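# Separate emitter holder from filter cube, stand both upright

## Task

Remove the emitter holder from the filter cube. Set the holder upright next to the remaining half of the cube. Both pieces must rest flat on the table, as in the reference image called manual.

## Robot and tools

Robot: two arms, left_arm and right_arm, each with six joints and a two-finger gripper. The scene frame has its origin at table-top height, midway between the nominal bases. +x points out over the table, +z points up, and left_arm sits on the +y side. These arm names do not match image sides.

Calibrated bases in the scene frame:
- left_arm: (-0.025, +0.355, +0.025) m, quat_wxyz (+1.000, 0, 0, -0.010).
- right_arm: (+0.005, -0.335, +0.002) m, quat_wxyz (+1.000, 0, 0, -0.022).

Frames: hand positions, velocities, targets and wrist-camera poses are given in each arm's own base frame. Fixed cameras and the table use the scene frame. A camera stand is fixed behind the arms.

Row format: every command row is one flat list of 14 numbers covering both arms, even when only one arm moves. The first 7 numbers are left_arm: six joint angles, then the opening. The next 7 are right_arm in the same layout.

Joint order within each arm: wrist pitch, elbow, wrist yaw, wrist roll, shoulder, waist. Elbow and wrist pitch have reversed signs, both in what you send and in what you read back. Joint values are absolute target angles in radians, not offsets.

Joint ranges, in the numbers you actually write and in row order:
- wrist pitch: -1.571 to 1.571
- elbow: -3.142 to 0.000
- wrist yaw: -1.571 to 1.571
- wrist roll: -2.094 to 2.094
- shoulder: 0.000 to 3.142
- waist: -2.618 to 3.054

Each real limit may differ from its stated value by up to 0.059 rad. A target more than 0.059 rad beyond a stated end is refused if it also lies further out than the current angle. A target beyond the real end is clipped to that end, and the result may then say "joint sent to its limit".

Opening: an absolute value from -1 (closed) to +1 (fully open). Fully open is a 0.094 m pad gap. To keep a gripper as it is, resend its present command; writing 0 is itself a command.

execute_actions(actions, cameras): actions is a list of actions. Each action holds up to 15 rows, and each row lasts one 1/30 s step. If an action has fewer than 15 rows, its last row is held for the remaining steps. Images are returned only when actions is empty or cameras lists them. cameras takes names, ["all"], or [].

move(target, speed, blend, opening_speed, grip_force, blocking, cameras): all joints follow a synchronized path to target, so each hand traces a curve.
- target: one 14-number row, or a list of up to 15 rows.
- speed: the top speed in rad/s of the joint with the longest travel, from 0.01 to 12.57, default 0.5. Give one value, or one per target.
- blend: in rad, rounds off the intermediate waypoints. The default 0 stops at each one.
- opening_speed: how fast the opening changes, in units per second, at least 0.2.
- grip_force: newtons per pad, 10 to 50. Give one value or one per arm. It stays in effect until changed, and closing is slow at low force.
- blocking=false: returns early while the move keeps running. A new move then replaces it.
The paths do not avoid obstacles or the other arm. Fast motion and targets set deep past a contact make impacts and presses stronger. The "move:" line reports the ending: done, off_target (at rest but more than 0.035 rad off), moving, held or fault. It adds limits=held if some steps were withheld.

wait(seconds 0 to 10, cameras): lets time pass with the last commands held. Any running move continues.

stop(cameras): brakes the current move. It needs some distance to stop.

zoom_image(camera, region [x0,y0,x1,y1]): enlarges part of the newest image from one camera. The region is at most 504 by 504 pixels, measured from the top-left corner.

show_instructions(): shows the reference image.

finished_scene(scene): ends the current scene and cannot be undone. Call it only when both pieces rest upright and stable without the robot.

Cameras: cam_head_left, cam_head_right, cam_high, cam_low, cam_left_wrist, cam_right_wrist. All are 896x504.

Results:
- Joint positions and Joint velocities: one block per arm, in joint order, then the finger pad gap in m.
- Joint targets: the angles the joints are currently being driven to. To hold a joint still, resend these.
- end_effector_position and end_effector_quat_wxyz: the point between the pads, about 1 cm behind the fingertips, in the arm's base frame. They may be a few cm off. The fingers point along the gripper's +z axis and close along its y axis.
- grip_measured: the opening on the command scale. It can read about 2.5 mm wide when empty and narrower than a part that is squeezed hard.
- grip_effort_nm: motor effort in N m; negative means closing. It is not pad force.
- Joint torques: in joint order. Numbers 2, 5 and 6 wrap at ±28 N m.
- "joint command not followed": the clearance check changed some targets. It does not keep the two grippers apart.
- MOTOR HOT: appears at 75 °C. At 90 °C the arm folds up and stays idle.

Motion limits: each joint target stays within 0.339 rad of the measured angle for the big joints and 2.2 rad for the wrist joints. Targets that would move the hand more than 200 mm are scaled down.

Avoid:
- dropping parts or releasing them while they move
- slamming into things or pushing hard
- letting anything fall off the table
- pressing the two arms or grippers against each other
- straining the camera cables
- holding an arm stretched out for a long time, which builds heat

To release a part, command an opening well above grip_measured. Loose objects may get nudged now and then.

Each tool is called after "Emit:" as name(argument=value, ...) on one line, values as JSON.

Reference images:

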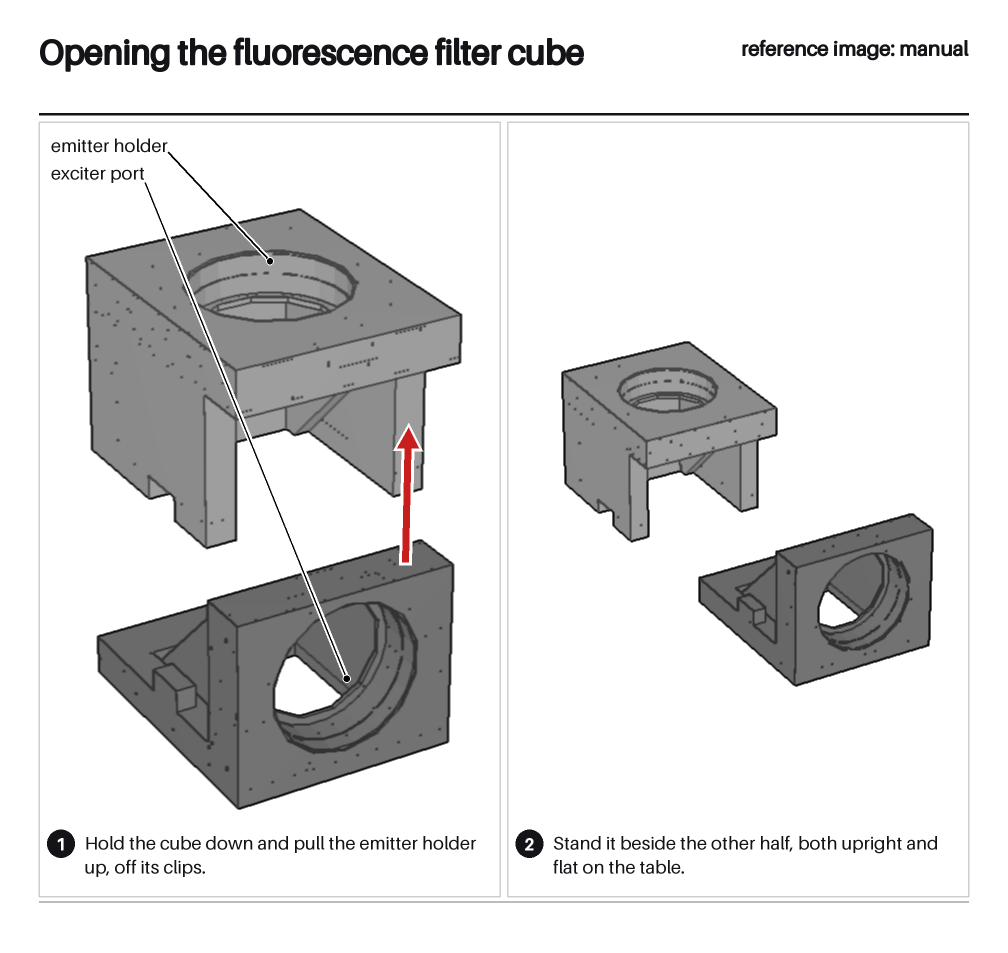

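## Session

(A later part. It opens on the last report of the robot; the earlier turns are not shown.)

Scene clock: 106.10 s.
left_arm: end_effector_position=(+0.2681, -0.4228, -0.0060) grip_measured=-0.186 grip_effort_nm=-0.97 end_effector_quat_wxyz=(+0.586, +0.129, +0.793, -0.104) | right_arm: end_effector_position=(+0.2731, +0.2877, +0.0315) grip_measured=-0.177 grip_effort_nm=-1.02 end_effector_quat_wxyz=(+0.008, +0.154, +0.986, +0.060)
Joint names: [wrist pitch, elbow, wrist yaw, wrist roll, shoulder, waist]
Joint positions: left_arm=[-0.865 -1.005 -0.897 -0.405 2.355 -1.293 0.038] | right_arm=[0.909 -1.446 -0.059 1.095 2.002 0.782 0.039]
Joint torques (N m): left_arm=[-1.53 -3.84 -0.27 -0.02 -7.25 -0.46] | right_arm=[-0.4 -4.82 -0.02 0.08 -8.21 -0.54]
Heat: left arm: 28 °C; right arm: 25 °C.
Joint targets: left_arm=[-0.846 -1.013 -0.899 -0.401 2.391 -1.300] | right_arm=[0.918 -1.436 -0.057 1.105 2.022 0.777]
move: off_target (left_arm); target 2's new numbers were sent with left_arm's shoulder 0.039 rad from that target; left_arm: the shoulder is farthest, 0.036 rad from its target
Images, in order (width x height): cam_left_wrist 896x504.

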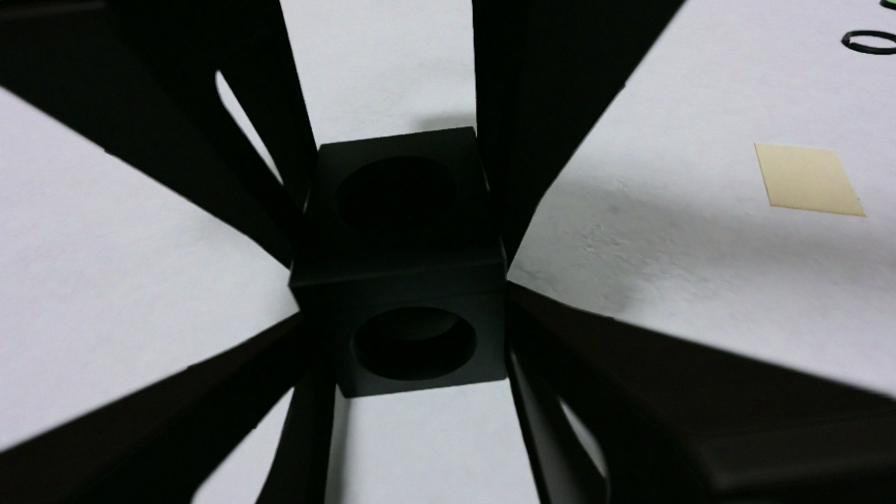

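Emit:
move(target=[-0.846, -1.013, -0.899, -0.401, 2.371, -1.300, -0.3, 1.01, -1.518, -0.057, 1.105, 1.963, 0.777, -0.3], speed=0.1, cameras=["cam_left_wrist","cam_right_wrist"])

Emit:
zoom_image(camera="cam_left_wrist", region=[170, 100, 650, 440])

Scene clock: 109.17 s.
left_arm: end_effector_position=(+0.2696, -0.4248, -0.0004) grip_measured=-0.186 grip_effort_nm=-0.98 end_effector_quat_wxyz=(+0.593, +0.119, +0.789, -0.111) | right_arm: end_effector_position=(+0.2737, +0.2856, +0.0389) grip_measured=-0.177 grip_effort_nm=-1.02 end_effector_quat_wxyz=(+0.008, +0.154, +0.987, +0.051)
Joint names: [wrist pitch, elbow, wrist yaw, wrist roll, shoulder, waist]
Joint positions: left_arm=[-0.889 -1.009 -0.905 -0.405 2.355 -1.293 0.038] | right_arm=[0.956 -1.479 -0.048 1.094 2.002 0.782 0.039]
Joint torques (N m): left_arm=[-1.28 -3.49 -0.16 0.01 -8.7 -0.5] | right_arm=[0.06 -9.77 -0.15 0.09 -13.15 -0.55]
Heat: left arm: 28 °C; right arm: 25 °C.
Joint targets: left_arm=[-0.846 -1.013 -0.899 -0.401 2.371 -1.300] | right_arm=[1.010 -1.518 -0.057 1.105 1.963 0.777]
move: off_target (left_arm, right_arm); left_arm: the wrist pitch is farthest, 0.043 rad from its target; right_arm: the wrist pitch is farthest, 0.054 rad from its target
Images, in order (width x height): cam_left_wrist 896x504, cam_right_wrist 896x504.

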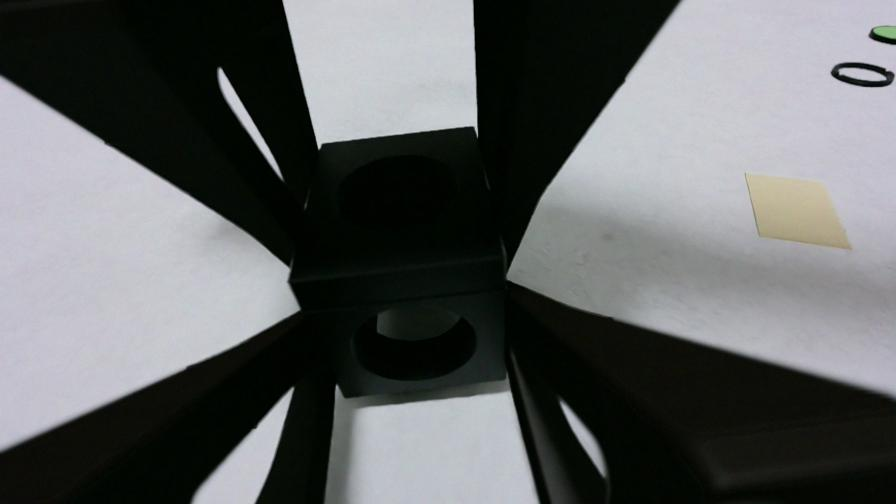

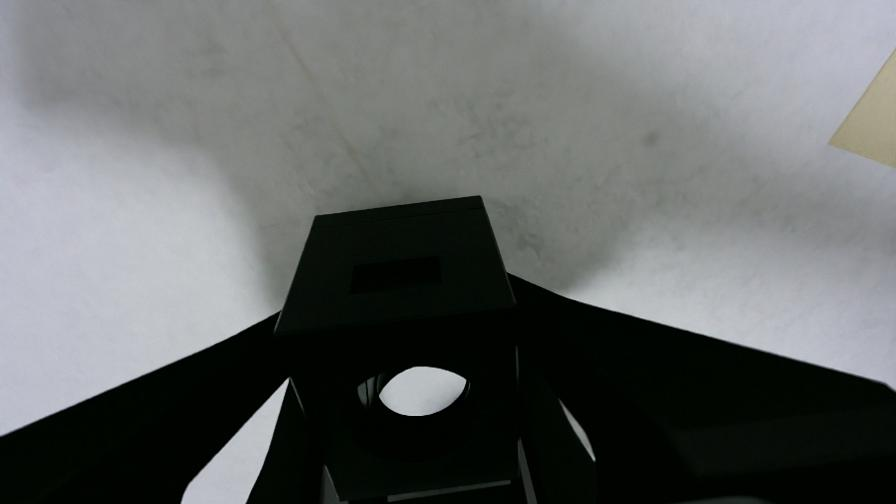

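Scaled by 1.050 from the camera's 896x504 image, which has a finer 1280x720 frame.

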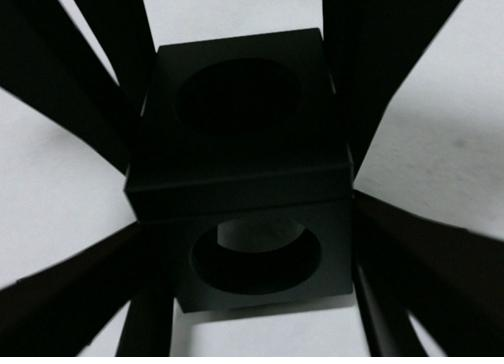

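Emit:
move(target=[[-0.846, -1.013, -0.899, -0.401, 2.371, -1.300, -0.3, 0.918, -1.436, -0.057, 1.105, 2.022, 0.777, -0.3],[-0.60, -1.013, -0.899, -0.401, 2.385, -1.300, -0.3, 0.918, -1.436, -0.057, 1.105, 2.022, 0.777, -0.3]], speed=0.2, cameras=["cam_left_wrist"])

Emit:
zoom_image(camera="cam_left_wrist", region=[270, 200, 570, 440])

Scene clock: 112.77 s.
left_arm: end_effector_position=(+0.2674, -0.4223, -0.0094) grip_measured=-0.186 grip_effort_nm=-0.98 end_effector_quat_wxyz=(+0.581, +0.127, +0.799, -0.087) | right_arm: end_effector_position=(+0.2733, +0.2876, +0.0318) grip_measured=-0.177 grip_effort_nm=-1.02 end_effector_quat_wxyz=(+0.009, +0.145, +0.988, +0.060)
Joint names: [wrist pitch, elbow, wrist yaw, wrist roll, shoulder, waist]
Joint positions: left_arm=[-0.786 -1.031 -0.922 -0.434 2.355 -1.3 0.038] | right_arm=[0.91 -1.448 -0.058 1.077 2.002 0.782 0.039]
Joint torques (N m): left_arm=[0.28 -1.98 0 0.39 -7.76 0.05] | right_arm=[-0.39 -4.79 -0.04 0.29 -8.2 -0.53]
Heat: left arm: 28 °C; right arm: 25 °C.
Joint targets: left_arm=[-0.600 -1.013 -0.899 -0.401 2.385 -1.300] | right_arm=[0.918 -1.436 -0.057 1.105 2.022 0.777]
move: off_target (left_arm); left_arm: the wrist pitch is farthest, 0.186 rad from its target
Images, in order (width x height): cam_left_wrist 896x504.

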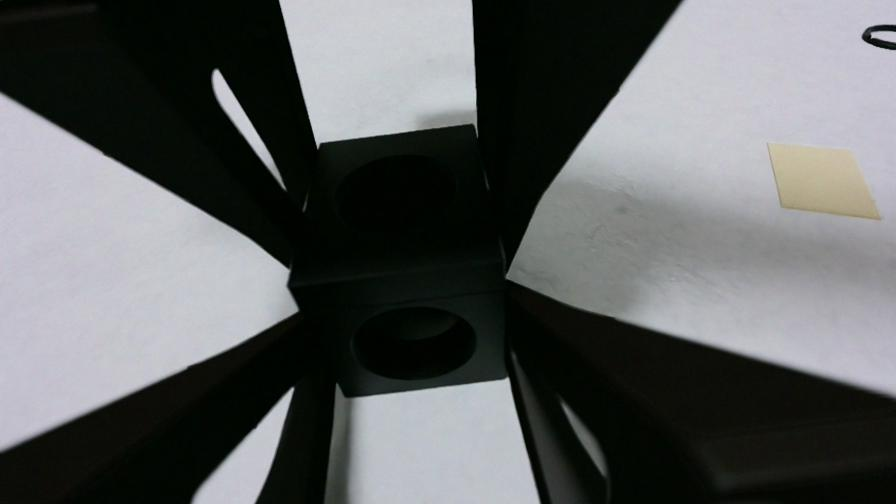

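Scaled by 1.680 from the camera's 896x504 image, which has a finer 1280x720 frame.

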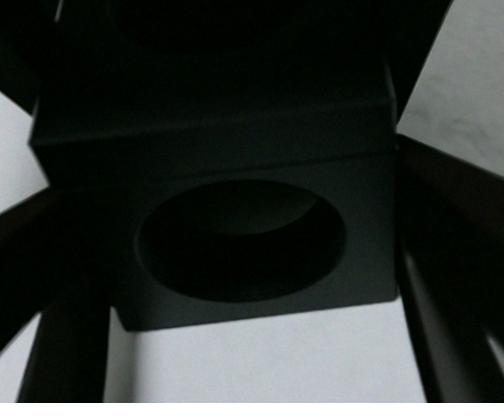

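Emit:
move(target=[-0.60, -1.013, -0.899, -0.401, 2.385, -1.300, -0.3, 0.99, -1.50, -0.057, 1.105, 1.945, 0.777, -0.3], speed=0.1, cameras=["cam_left_wrist"])

Emit:
zoom_image(camera="cam_left_wrist", region=[270, 200, 570, 440])

Scene clock: 114.13 s.
left_arm: end_effector_position=(+0.2676, -0.4219, -0.0094) grip_measured=-0.186 grip_effort_nm=-0.98 end_effector_quat_wxyz=(+0.581, +0.127, +0.799, -0.086) | right_arm: end_effector_position=(+0.2732, +0.2875, +0.0329) grip_measured=-0.177 grip_effort_nm=-1.02 end_effector_quat_wxyz=(+0.008, +0.145, +0.988, +0.059)
Joint names: [wrist pitch, elbow, wrist yaw, wrist roll, shoulder, waist]
Joint positions: left_arm=[-0.785 -1.031 -0.924 -0.435 2.355 -1.3 0.038] | right_arm=[0.917 -1.453 -0.058 1.076 2.002 0.782 0.039]
Joint torques (N m): left_arm=[0.23 -1.91 0.01 0.36 -7.79 0.05] | right_arm=[0.24 -10.58 -0.02 0.27 -14.74 -0.49]
Heat: left arm: 28 °C; right arm: 26 °C.
Joint targets: left_arm=[-0.600 -1.013 -0.899 -0.401 2.385 -1.300] | right_arm=[0.990 -1.500 -0.057 1.105 1.945 0.777]
move: off_target (left_arm, right_arm); left_arm: the wrist pitch is farthest, 0.185 rad from its target; right_arm: the wrist pitch is farthest, 0.073 rad from its target
Images, in order (width x height): cam_left_wrist 896x504.

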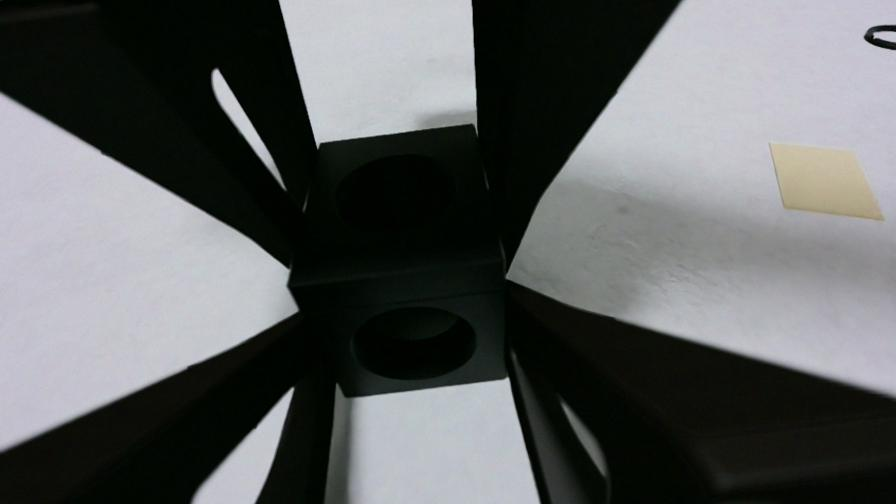

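Scaled by 1.680 from the camera's 896x504 image, which has a finer 1280x720 frame.

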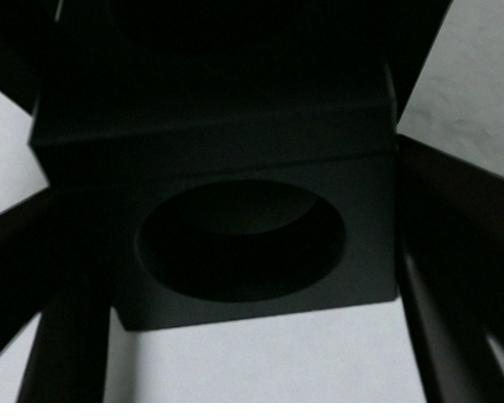

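Emit:
move(target=[-0.60, -1.013, -0.899, -0.401, 2.385, -1.300, -0.3, 0.99, -1.50, -0.057, 1.105, 1.925, 0.777, -0.3], speed=0.1)

Emit:
move(target=[-0.60, -1.013, -0.899, -0.401, 2.385, -1.300, -0.3, 0.99, -1.50, -0.057, 1.105, 1.905, 0.777, -0.3], speed=0.1, cameras=["cam_left_wrist"])

Scene clock: 115.17 s.
left_arm: end_effector_position=(+0.2676, -0.4219, -0.0094) grip_measured=-0.186 grip_effort_nm=-0.98 end_effector_quat_wxyz=(+0.581, +0.127, +0.799, -0.086) | right_arm: end_effector_position=(+0.2732, +0.2875, +0.0329) grip_measured=-0.177 grip_effort_nm=-1.02 end_effector_quat_wxyz=(+0.008, +0.145, +0.988, +0.059)
Joint names: [wrist pitch, elbow, wrist yaw, wrist roll, shoulder, waist]
Joint positions: left_arm=[-0.785 -1.031 -0.924 -0.435 2.355 -1.3 0.038] | right_arm=[0.917 -1.453 -0.058 1.076 2.002 0.782 0.039]
Joint torques (N m): left_arm=[0.22 -1.91 0 0.37 -7.73 -0.01] | right_arm=[0.23 -10.55 -0.03 0.27 -16.49 -0.5]
Heat: left arm: 28 °C; right arm: 26 °C.
Joint targets: left_arm=[-0.600 -1.013 -0.899 -0.401 2.385 -1.300] | right_arm=[0.990 -1.500 -0.057 1.105 1.925 0.777]
move: off_target (left_arm, right_arm); left_arm: the wrist pitch is farthest, 0.185 rad from its target; right_arm: the shoulder is farthest, 0.077 rad from its target

Scene clock: 115.90 s.
left_arm: end_effector_position=(+0.2681, -0.4215, -0.0086) grip_measured=-0.186 grip_effort_nm=-0.98 end_effector_quat_wxyz=(+0.583, +0.125, +0.798, -0.085) | right_arm: end_effector_position=(+0.2737, +0.2880, +0.0344) grip_measured=-0.177 grip_effort_nm=-1.02 end_effector_quat_wxyz=(+0.010, +0.144, +0.988, +0.061)
Joint names: [wrist pitch, elbow, wrist yaw, wrist roll, shoulder, waist]
Joint positions: left_arm=[-0.785 -1.033 -0.93 -0.435 2.355 -1.3 0.038] | right_arm=[0.916 -1.453 -0.058 1.075 1.998 0.782 0.039]
Joint torques (N m): left_arm=[0.22 -1.81 0.05 0.36 -7.75 0.02] | right_arm=[0.22 -10.62 -0.02 0.29 -17.83 -0.5]
Heat: left arm: 27 °C; right arm: 26 °C.
Joint targets: left_arm=[-0.600 -1.013 -0.899 -0.401 2.385 -1.300] | right_arm=[0.990 -1.500 -0.057 1.105 1.905 0.777]
move: off_target (left_arm, right_arm); left_arm: the wrist pitch is farthest, 0.185 rad from its target; right_arm: the shoulder is farthest, 0.093 rad from its target
Images, in order (width x height): cam_left_wrist 896x504.

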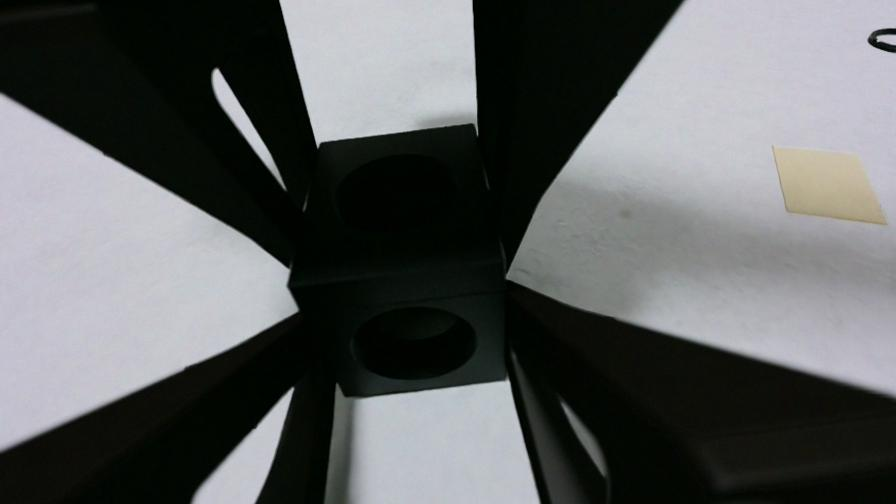

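Emit:
move(target=[[-0.40, -1.013, -0.899, -0.401, 2.40, -1.300, -0.3, 0.99, -1.50, -0.057, 1.105, 1.905, 0.777, -0.3],[-0.40, -1.013, -0.899, -0.401, 2.40, -1.300, -0.3, 0.99, -1.50, -0.057, 1.105, 1.88, 0.777, -0.3]], speed=0.2, cameras=["cam_left_wrist"])

Emit:
zoom_image(camera="cam_left_wrist", region=[270, 200, 570, 440])

Scene clock: 118.33 s.
left_arm: end_effector_position=(+0.2695, -0.4144, -0.0089) grip_measured=-0.186 grip_effort_nm=-0.98 end_effector_quat_wxyz=(+0.576, +0.125, +0.806, -0.054) | right_arm: end_effector_position=(+0.2768, +0.2937, +0.0374) grip_measured=-0.177 grip_effort_nm=-1.02 end_effector_quat_wxyz=(+0.015, +0.131, +0.988, +0.076)
Joint names: [wrist pitch, elbow, wrist yaw, wrist roll, shoulder, waist]
Joint positions: left_arm=[-0.667 -1.051 -0.961 -0.466 2.334 -1.3 0.038] | right_arm=[0.893 -1.453 -0.068 1.051 1.992 0.782 0.039]
Joint torques (N m): left_arm=[1.16 -0.55 0.35 0.74 -5.29 0.01] | right_arm=[0.39 -10.71 0.08 0.54 -19.54 -0.54]
Heat: left arm: 27 °C; right arm: 26 °C.
Joint targets: left_arm=[-0.400 -1.013 -0.899 -0.401 2.400 -1.300] | right_arm=[0.990 -1.500 -0.057 1.105 1.880 0.777]
move: off_target (left_arm, right_arm); left_arm: the wrist pitch is farthest, 0.267 rad from its target; right_arm: the shoulder is farthest, 0.112 rad from its target
Images, in order (width x height): cam_left_wrist 896x504.

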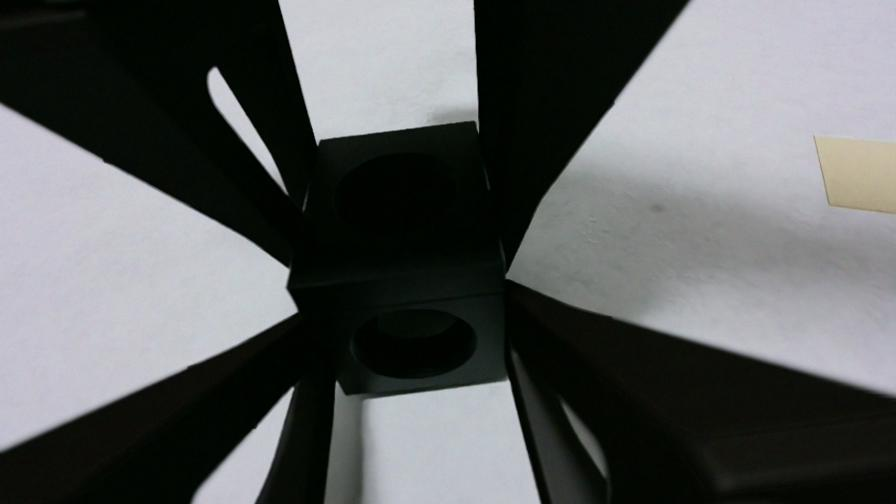

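Scaled by 1.680 from the camera's 896x504 image, which has a finer 1280x720 frame.

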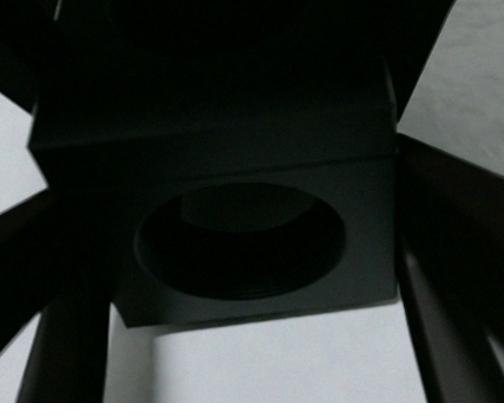

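Emit:
move(target=[[-0.60, -1.013, -0.899, -0.401, 2.385, -1.300, -0.3, 0.918, -1.436, -0.057, 1.105, 2.022, 0.777, -0.3],[-0.86, -1.013, -0.889, -0.401, 2.375, -1.300, -0.3, 0.918, -1.436, -0.057, 1.105, 2.022, 0.777, -0.3]], speed=0.2, cameras=["cam_left_wrist"])

Emit:
zoom_image(camera="cam_left_wrist", region=[270, 100, 570, 440])

Scene clock: 130.40 s.
left_arm: end_effector_position=(+0.2666, -0.4245, -0.0050) grip_measured=-0.186 grip_effort_nm=-0.98 end_effector_quat_wxyz=(+0.585, +0.128, +0.794, -0.100) | right_arm: end_effector_position=(+0.2732, +0.2887, +0.0321) grip_measured=-0.177 grip_effort_nm=-1.02 end_effector_quat_wxyz=(+0.008, +0.151, +0.987, +0.063)
Joint names: [wrist pitch, elbow, wrist yaw, wrist roll, shoulder, waist]
Joint positions: left_arm=[-0.835 -1.017 -0.909 -0.417 2.352 -1.3 0.038] | right_arm=[0.905 -1.445 -0.062 1.089 1.999 0.782 0.039]
Joint torques (N m): left_arm=[-2.01 -2.97 -0.03 0.15 -8.16 0.03] | right_arm=[-0.37 -5.05 0.01 0.14 -8.09 -0.49]
Heat: left arm: 27 °C; right arm: 27 °C.
Joint targets: left_arm=[-0.860 -1.013 -0.889 -0.401 2.375 -1.300] | right_arm=[0.918 -1.436 -0.057 1.105 2.022 0.777]
move: done
Images, in order (width x height): cam_left_wrist 896x504.

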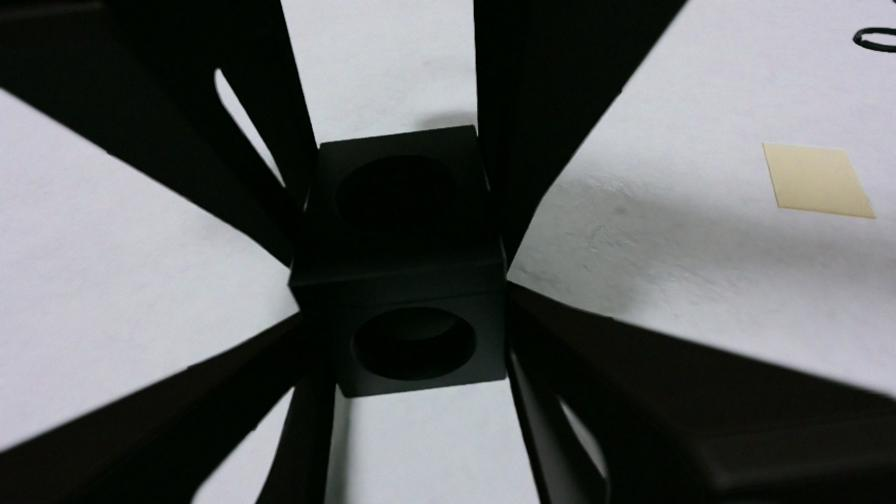

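Scaled by 1.482 from the camera's 896x504 image, which has a finer 1280x720 frame.

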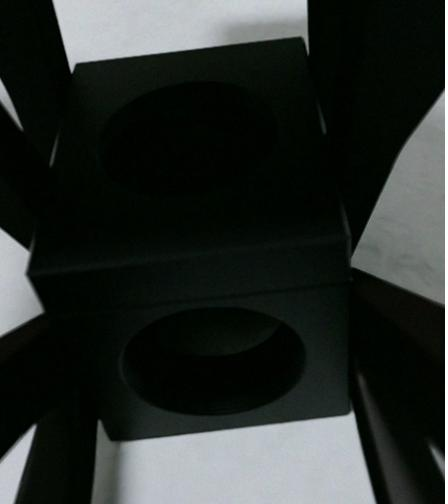

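Emit:
move(target=[-0.50,-1.013,-0.75,-0.401,2.45,-1.300,-0.3,0.918,-1.436,-0.057,1.105,2.022,0.777,-0.3], speed=0.4, cameras=["cam_left_wrist"])

Scene clock: 134.27 s.
left_arm: end_effector_position=(+0.2662, -0.4248, -0.0117) grip_measured=-0.186 grip_effort_nm=-0.98 end_effector_quat_wxyz=(+0.574, +0.135, +0.803, -0.088) | right_arm: end_effector_position=(+0.2743, +0.2873, +0.0321) grip_measured=-0.177 grip_effort_nm=-1.02 end_effector_quat_wxyz=(+0.009, +0.148, +0.987, +0.062)
Joint names: [wrist pitch, elbow, wrist yaw, wrist roll, shoulder, waist]
Joint positions: left_arm=[-0.763 -1.037 -0.905 -0.438 2.353 -1.3 0.038] | right_arm=[0.906 -1.445 -0.059 1.079 1.999 0.779 0.039]
Joint torques (N m): left_arm=[1.02 -1.44 1.38 0.42 -3.11 -0.01] | right_arm=[-0.36 -5.08 -0.01 0.22 -8.01 -0.32]
Heat: left arm: 28 °C; right arm: 27 °C.
Joint targets: left_arm=[-0.500 -1.013 -0.750 -0.401 2.450 -1.300] | right_arm=[0.918 -1.436 -0.057 1.105 2.022 0.777]
move: off_target (left_arm); left_arm: the wrist pitch is farthest, 0.263 rad from its target
Images, in order (width x height): cam_left_wrist 896x504.

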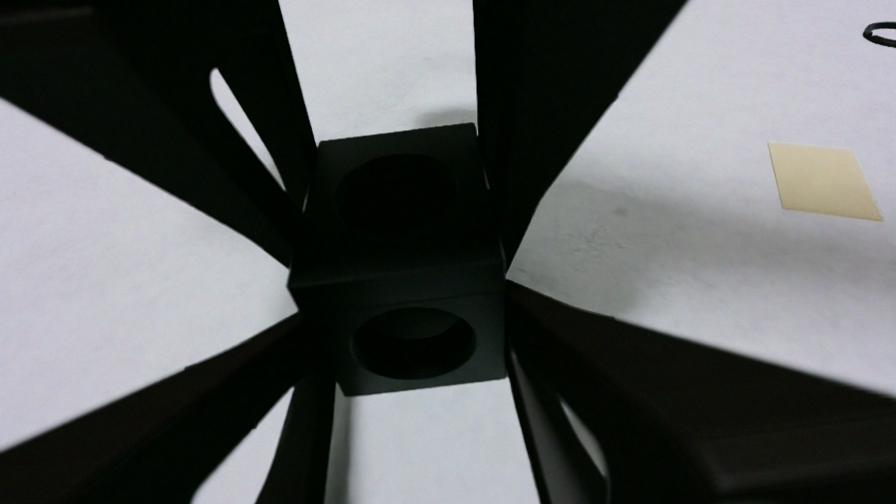

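Emit:
move(target=[-0.26,-0.94,-0.70,-0.401,2.52,-1.300,-0.3,0.95,-1.52,-0.057,1.105,1.87,0.777,-0.3], speed=0.2, cameras=["cam_left_wrist"])

Emit:
zoom_image(camera="cam_left_wrist", region=[270, 100, 570, 440])

Scene clock: 137.50 s.
left_arm: end_effector_position=(+0.2643, -0.4196, -0.0209) grip_measured=-0.186 grip_effort_nm=-0.97 end_effector_quat_wxyz=(+0.564, +0.144, +0.810, -0.074) | right_arm: end_effector_position=(+0.2747, +0.2875, +0.0345) grip_measured=-0.177 grip_effort_nm=-1.02 end_effector_quat_wxyz=(+0.012, +0.146, +0.987, +0.064)
Joint names: [wrist pitch, elbow, wrist yaw, wrist roll, shoulder, waist]
Joint positions: left_arm=[-0.717 -1.034 -0.901 -0.451 2.356 -1.3 0.038] | right_arm=[0.906 -1.445 -0.059 1.076 1.993 0.779 0.039]
Joint torques (N m): left_arm=[3.06 3.88 1.79 0.56 1.55 0.06] | right_arm=[-0.08 -13.41 -0.03 0.29 -20.41 -0.27]
Heat: left arm: 28 °C; right arm: 27 °C.
Joint targets: left_arm=[-0.265 -0.941 -0.702 -0.401 2.518 -1.300] | right_arm=[0.950 -1.520 -0.057 1.105 1.870 0.777]
move: off_target (left_arm, right_arm); left_arm: the wrist pitch is farthest, 0.457 rad from its target; right_arm: the shoulder is farthest, 0.123 rad from its target
Images, in order (width x height): cam_left_wrist 896x504.

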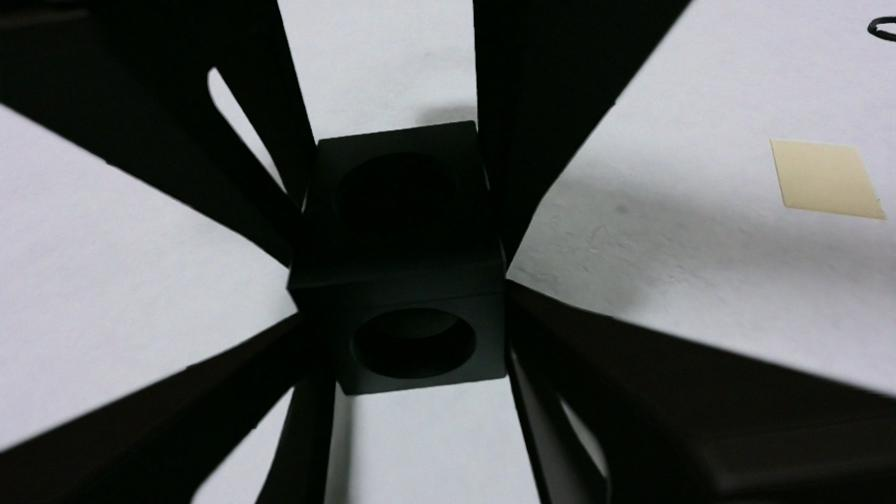

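Scaled by 1.482 from the camera's 896x504 image, which has a finer 1280x720 frame.

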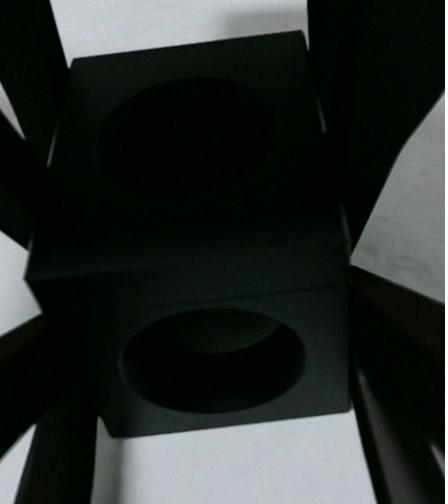

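Emit:
move(target=[-0.05,-0.90,-0.62,-0.401,2.56,-1.300,-0.3,0.97,-1.57,-0.057,1.105,1.81,0.777,-0.3], speed=0.2, cameras=["cam_left_wrist"])

Emit:
zoom_image(camera="cam_left_wrist", region=[270, 100, 570, 440])

Scene clock: 139.63 s.
left_arm: end_effector_position=(+0.2648, -0.4173, -0.0205) grip_measured=-0.186 grip_effort_nm=-0.98 end_effector_quat_wxyz=(+0.561, +0.141, +0.813, -0.070) | right_arm: end_effector_position=(+0.2772, +0.2888, +0.0375) grip_measured=-0.178 grip_effort_nm=-1.02 end_effector_quat_wxyz=(+0.016, +0.146, +0.987, +0.066)
Joint names: [wrist pitch, elbow, wrist yaw, wrist roll, shoulder, waist]
Joint positions: left_arm=[-0.689 -1.034 -0.904 -0.465 2.346 -1.298 0.038] | right_arm=[0.909 -1.455 -0.054 1.075 1.992 0.779 0.039]
Joint torques (N m): left_arm=[3.23 4.15 1.85 0.53 0.94 -0.09] | right_arm=[0.1 -17.51 -0.08 0.28 -25.55 -0.25]
Heat: left arm: 29 °C; right arm: 27 °C.
Joint targets: left_arm=[-0.226 -0.937 -0.698 -0.419 2.501 -1.300] | right_arm=[0.970 -1.570 -0.057 1.105 1.810 0.777]
move: off_target (left_arm, right_arm); left_arm: the wrist pitch is farthest, 0.639 rad from its target; right_arm: the shoulder is farthest, 0.182 rad from its target
Images, in order (width x height): cam_left_wrist 896x504.

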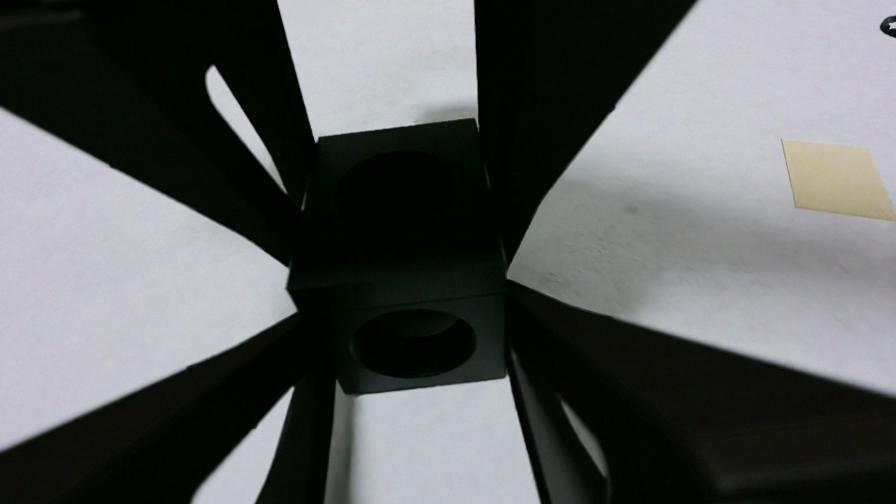

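Scaled by 1.482 from the camera's 896x504 image, which has a finer 1280x720 frame.

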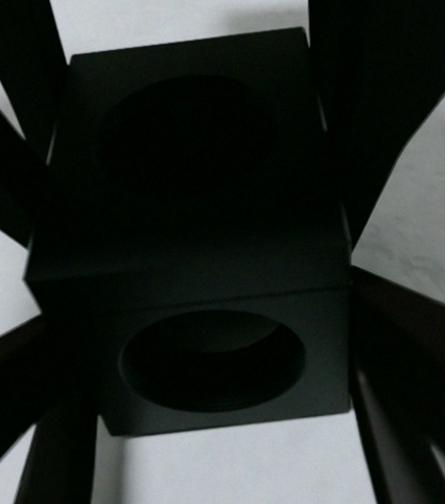

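Emit:
execute_actions(actions=[])

Emit:
zoom_image(camera="cam_right_wrist", region=[250, 150, 600, 450])

Emit:
zoom_image(camera="cam_low", region=[350, 150, 600, 350])

Scene clock: 140.07 s.
left_arm: end_effector_position=(+0.2648, -0.4173, -0.0205) grip_measured=-0.186 grip_effort_nm=-0.98 end_effector_quat_wxyz=(+0.561, +0.141, +0.813, -0.070) | right_arm: end_effector_position=(+0.2772, +0.2888, +0.0375) grip_measured=-0.178 grip_effort_nm=-1.02 end_effector_quat_wxyz=(+0.016, +0.146, +0.987, +0.066)
Joint names: [wrist pitch, elbow, wrist yaw, wrist roll, shoulder, waist]
Joint positions: left_arm=[-0.689 -1.034 -0.904 -0.465 2.346 -1.298 0.038] | right_arm=[0.909 -1.455 -0.054 1.075 1.992 0.779 0.039]
Joint velocities: within noise
Joint torques (N m): left_arm=[3.21 4.12 1.86 0.51 0.99 -0.08] | right_arm=[0.08 -17.4 -0.09 0.29 -25.58 -0.24]
Heat: left arm: 29 °C; right arm: 27 °C.
Joint targets: left_arm=[-0.226 -0.937 -0.698 -0.419 2.501 -1.300] | right_arm=[0.970 -1.570 -0.057 1.105 1.810 0.777]
Tool commands: left_gripper/opening=-0.3 right_gripper/opening=-0.3

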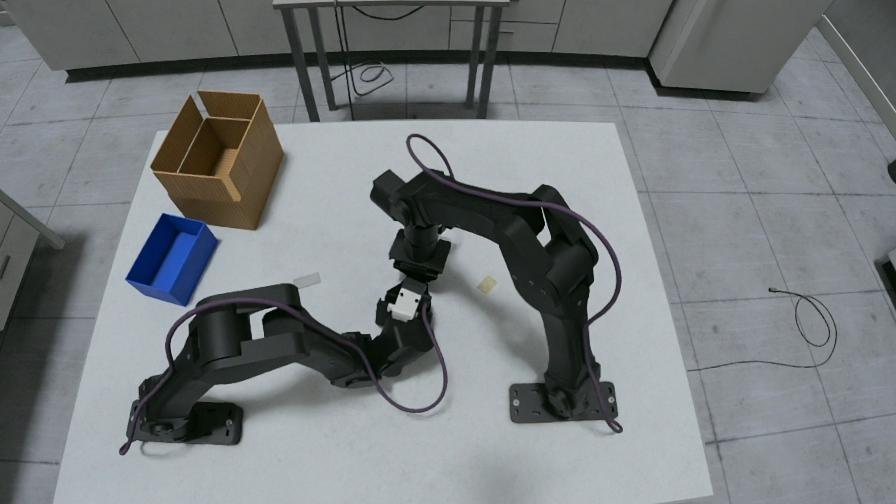

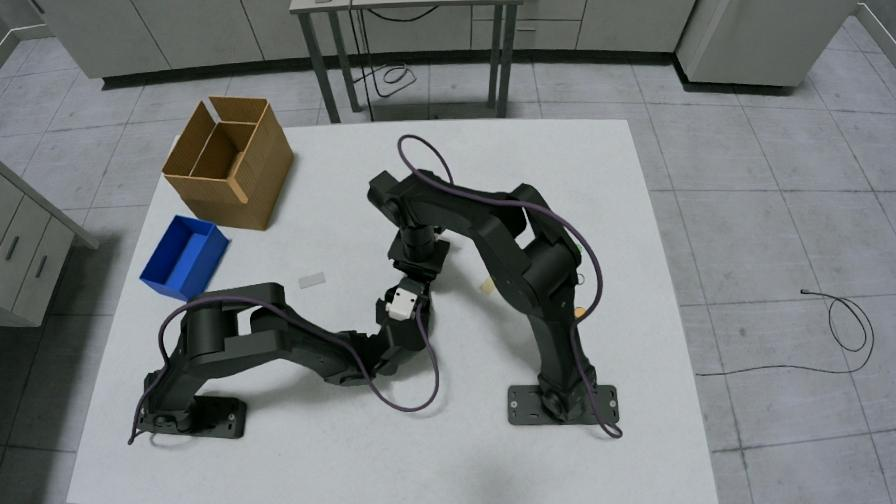

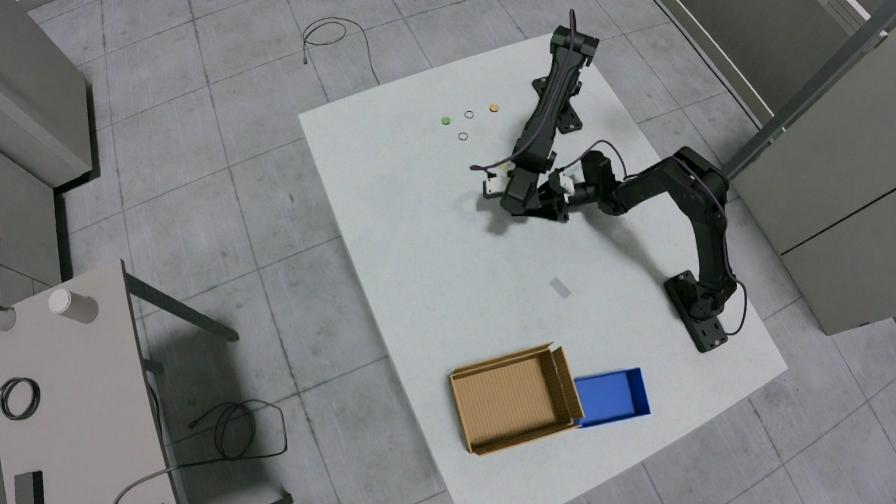

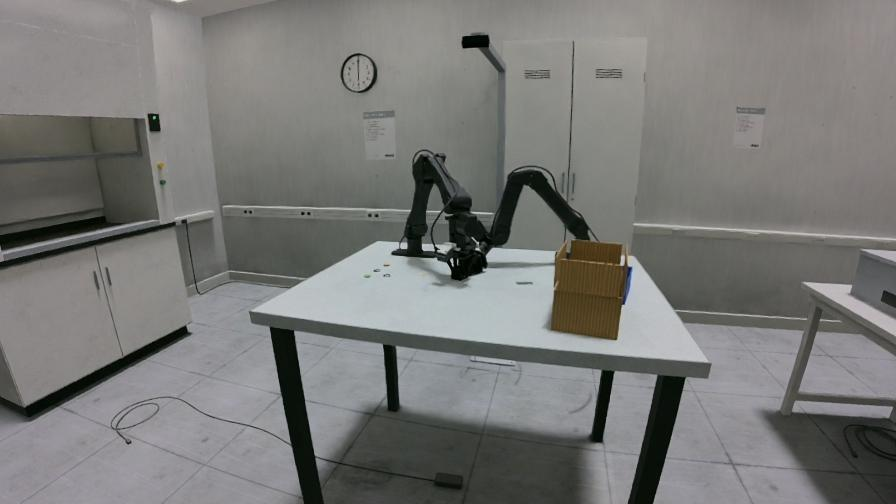

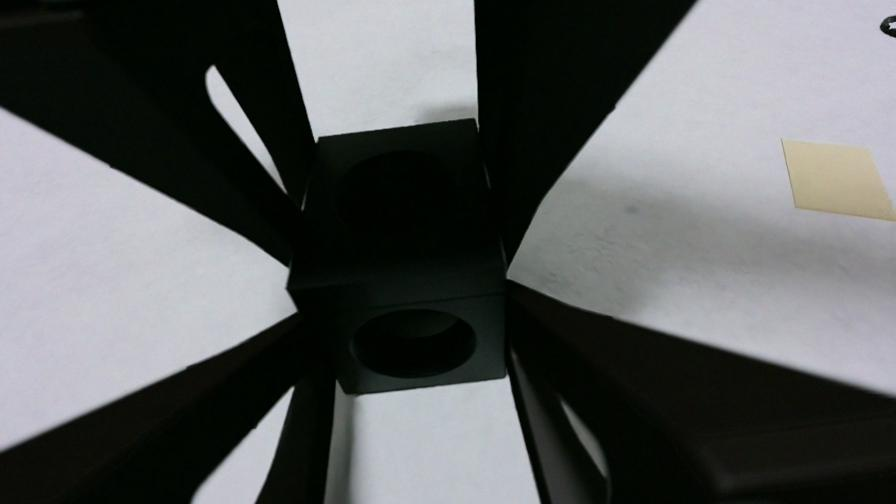

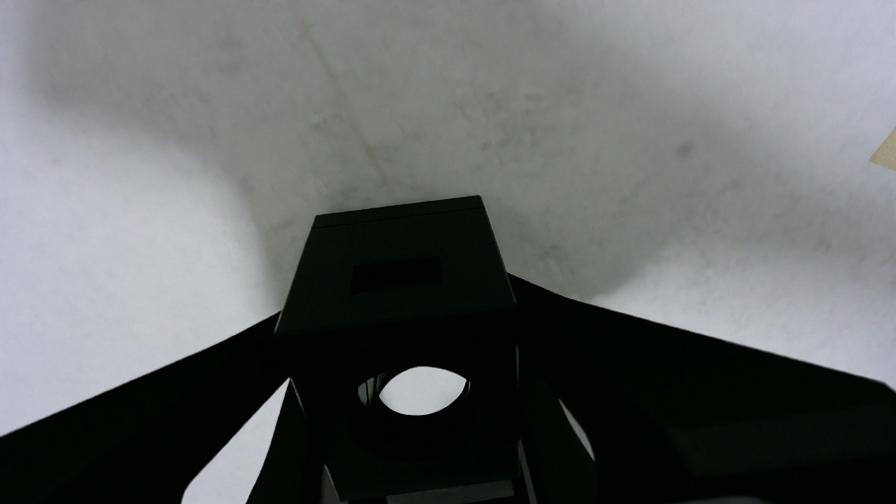

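Scaled by 1.440 from the camera's 896x504 image, which has a finer 1280x720 frame.

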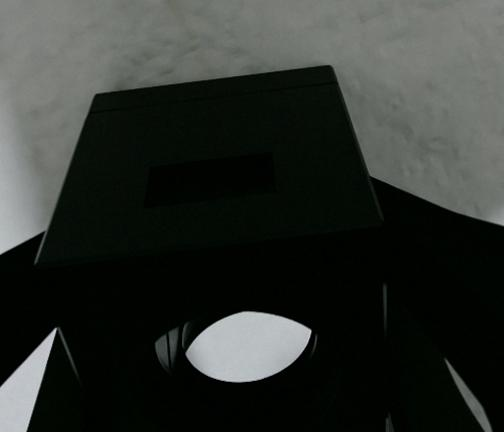

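Scaled by 2.016 from the camera's 896x504 image, which has a finer 1280x720 frame.

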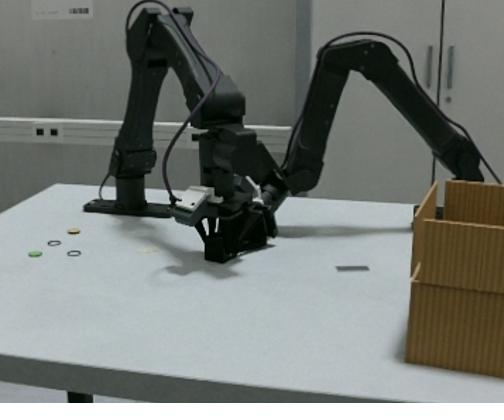

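Emit:
move(target=[-0.05,-0.90,-0.62,-0.401,2.56,-1.300,-0.3,1.10,-1.57,-0.057,1.105,1.81,0.777,-0.3], speed=0.3, cameras=["cam_left_wrist","cam_right_wrist"])

Emit:
move(target=[-0.05,-0.90,-0.62,-0.401,2.56,-1.300,-0.3,0.75,-1.57,-0.057,1.105,1.81,0.777,-0.3], speed=0.3, cameras=["cam_left_wrist","cam_right_wrist"])

Scene clock: 151.17 s.
left_arm: end_effector_position=(+0.2646, -0.4189, -0.0180) grip_measured=-0.186 grip_effort_nm=-0.98 end_effector_quat_wxyz=(+0.561, +0.138, +0.813, -0.076) | right_arm: end_effector_position=(+0.2736, +0.2846, +0.0391) grip_measured=-0.178 grip_effort_nm=-1.02 end_effector_quat_wxyz=(+0.010, +0.148, +0.987, +0.056)
Joint names: [wrist pitch, elbow, wrist yaw, wrist roll, shoulder, waist]
Joint positions: left_arm=[-0.689 -1.034 -0.899 -0.473 2.34 -1.298 0.038] | right_arm=[0.943 -1.464 -0.051 1.078 1.992 0.779 0.039]
Joint torques (N m): left_arm=[3.15 4.1 1.83 0.57 1.18 -0.03] | right_arm=[1.07 -16.47 -0.09 0.25 -25.61 -0.31]
Heat: left arm: 33 °C; right arm: 30 °C.
Joint targets: left_arm=[-0.231 -0.938 -0.699 -0.421 2.498 -1.300] | right_arm=[1.100 -1.570 -0.057 1.105 1.810 0.777]
move: off_target (left_arm, right_arm); left_arm: the wrist pitch is farthest, 0.639 rad from its target; right_arm: the shoulder is farthest, 0.182 rad from its target
Images, in order (width x height): cam_left_wrist 896x504, cam_right_wrist 896x504.

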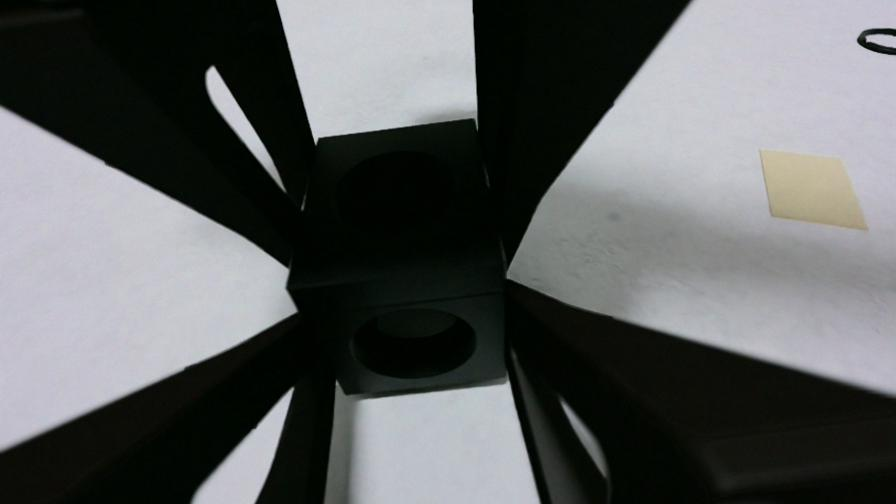

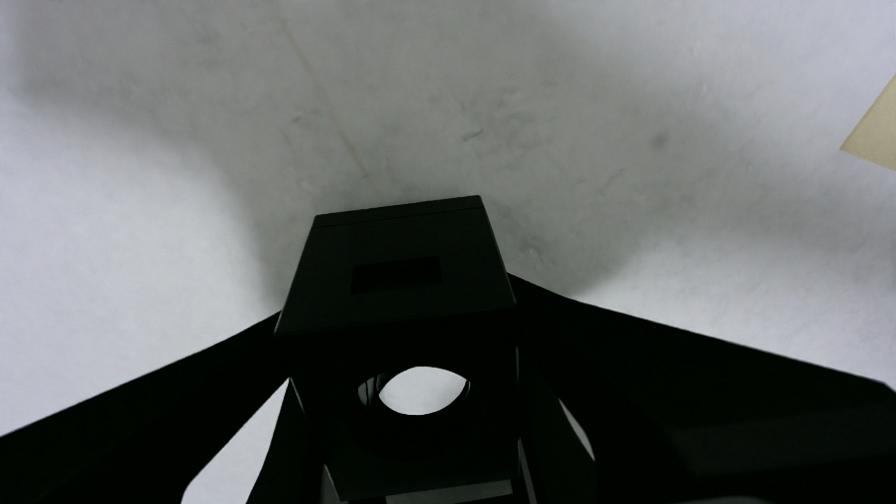

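Scene clock: 153.00 s.
left_arm: end_effector_position=(+0.2743, -0.4031, -0.0195) grip_measured=-0.186 grip_effort_nm=-0.98 end_effector_quat_wxyz=(+0.567, +0.137, +0.812, -0.034) | right_arm: end_effector_position=(+0.2892, +0.3054, +0.0431) grip_measured=-0.178 grip_effort_nm=-1.02 end_effector_quat_wxyz=(+0.038, +0.126, +0.986, +0.100)
Joint names: [wrist pitch, elbow, wrist yaw, wrist roll, shoulder, waist]
Joint positions: left_arm=[-0.65 -1.034 -0.948 -0.451 2.34 -1.281 0.038] | right_arm=[0.839 -1.464 -0.063 1.044 1.992 0.783 0.039]
Joint torques (N m): left_arm=[3.14 4.4 2.21 0.41 1.65 -1.1] | right_arm=[-1.48 -16.62 0.06 0.57 -25.77 -0.68]
Heat: left arm: 34 °C; right arm: 30 °C.
Joint targets: left_arm=[-0.206 -0.935 -0.705 -0.414 2.503 -1.295] | right_arm=[0.750 -1.570 -0.057 1.105 1.810 0.777]
move: off_target (left_arm, right_arm); left_arm: the wrist pitch is farthest, 0.600 rad from its target; right_arm: the shoulder is farthest, 0.182 rad from its target
Images, in order (width x height): cam_left_wrist 896x504, cam_right_wrist 896x504.

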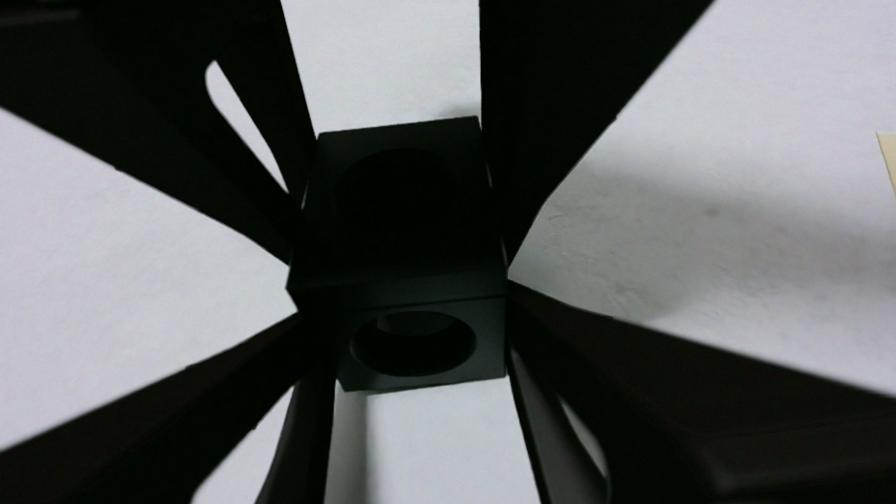

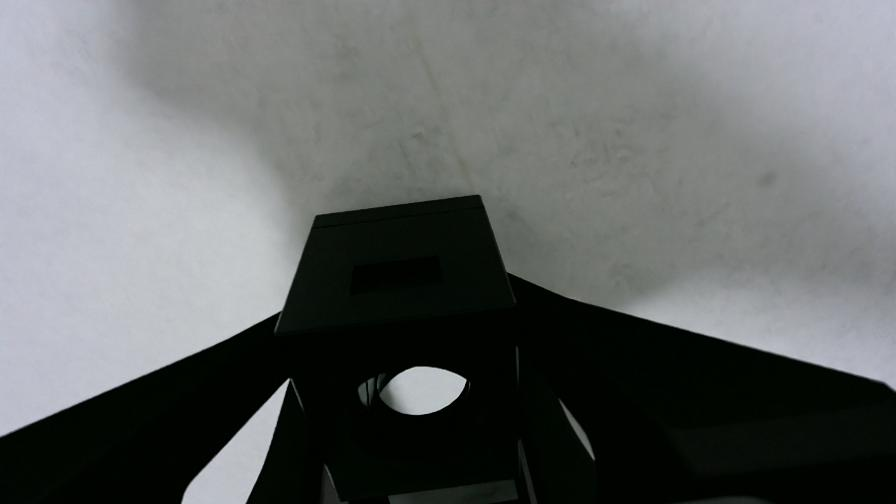

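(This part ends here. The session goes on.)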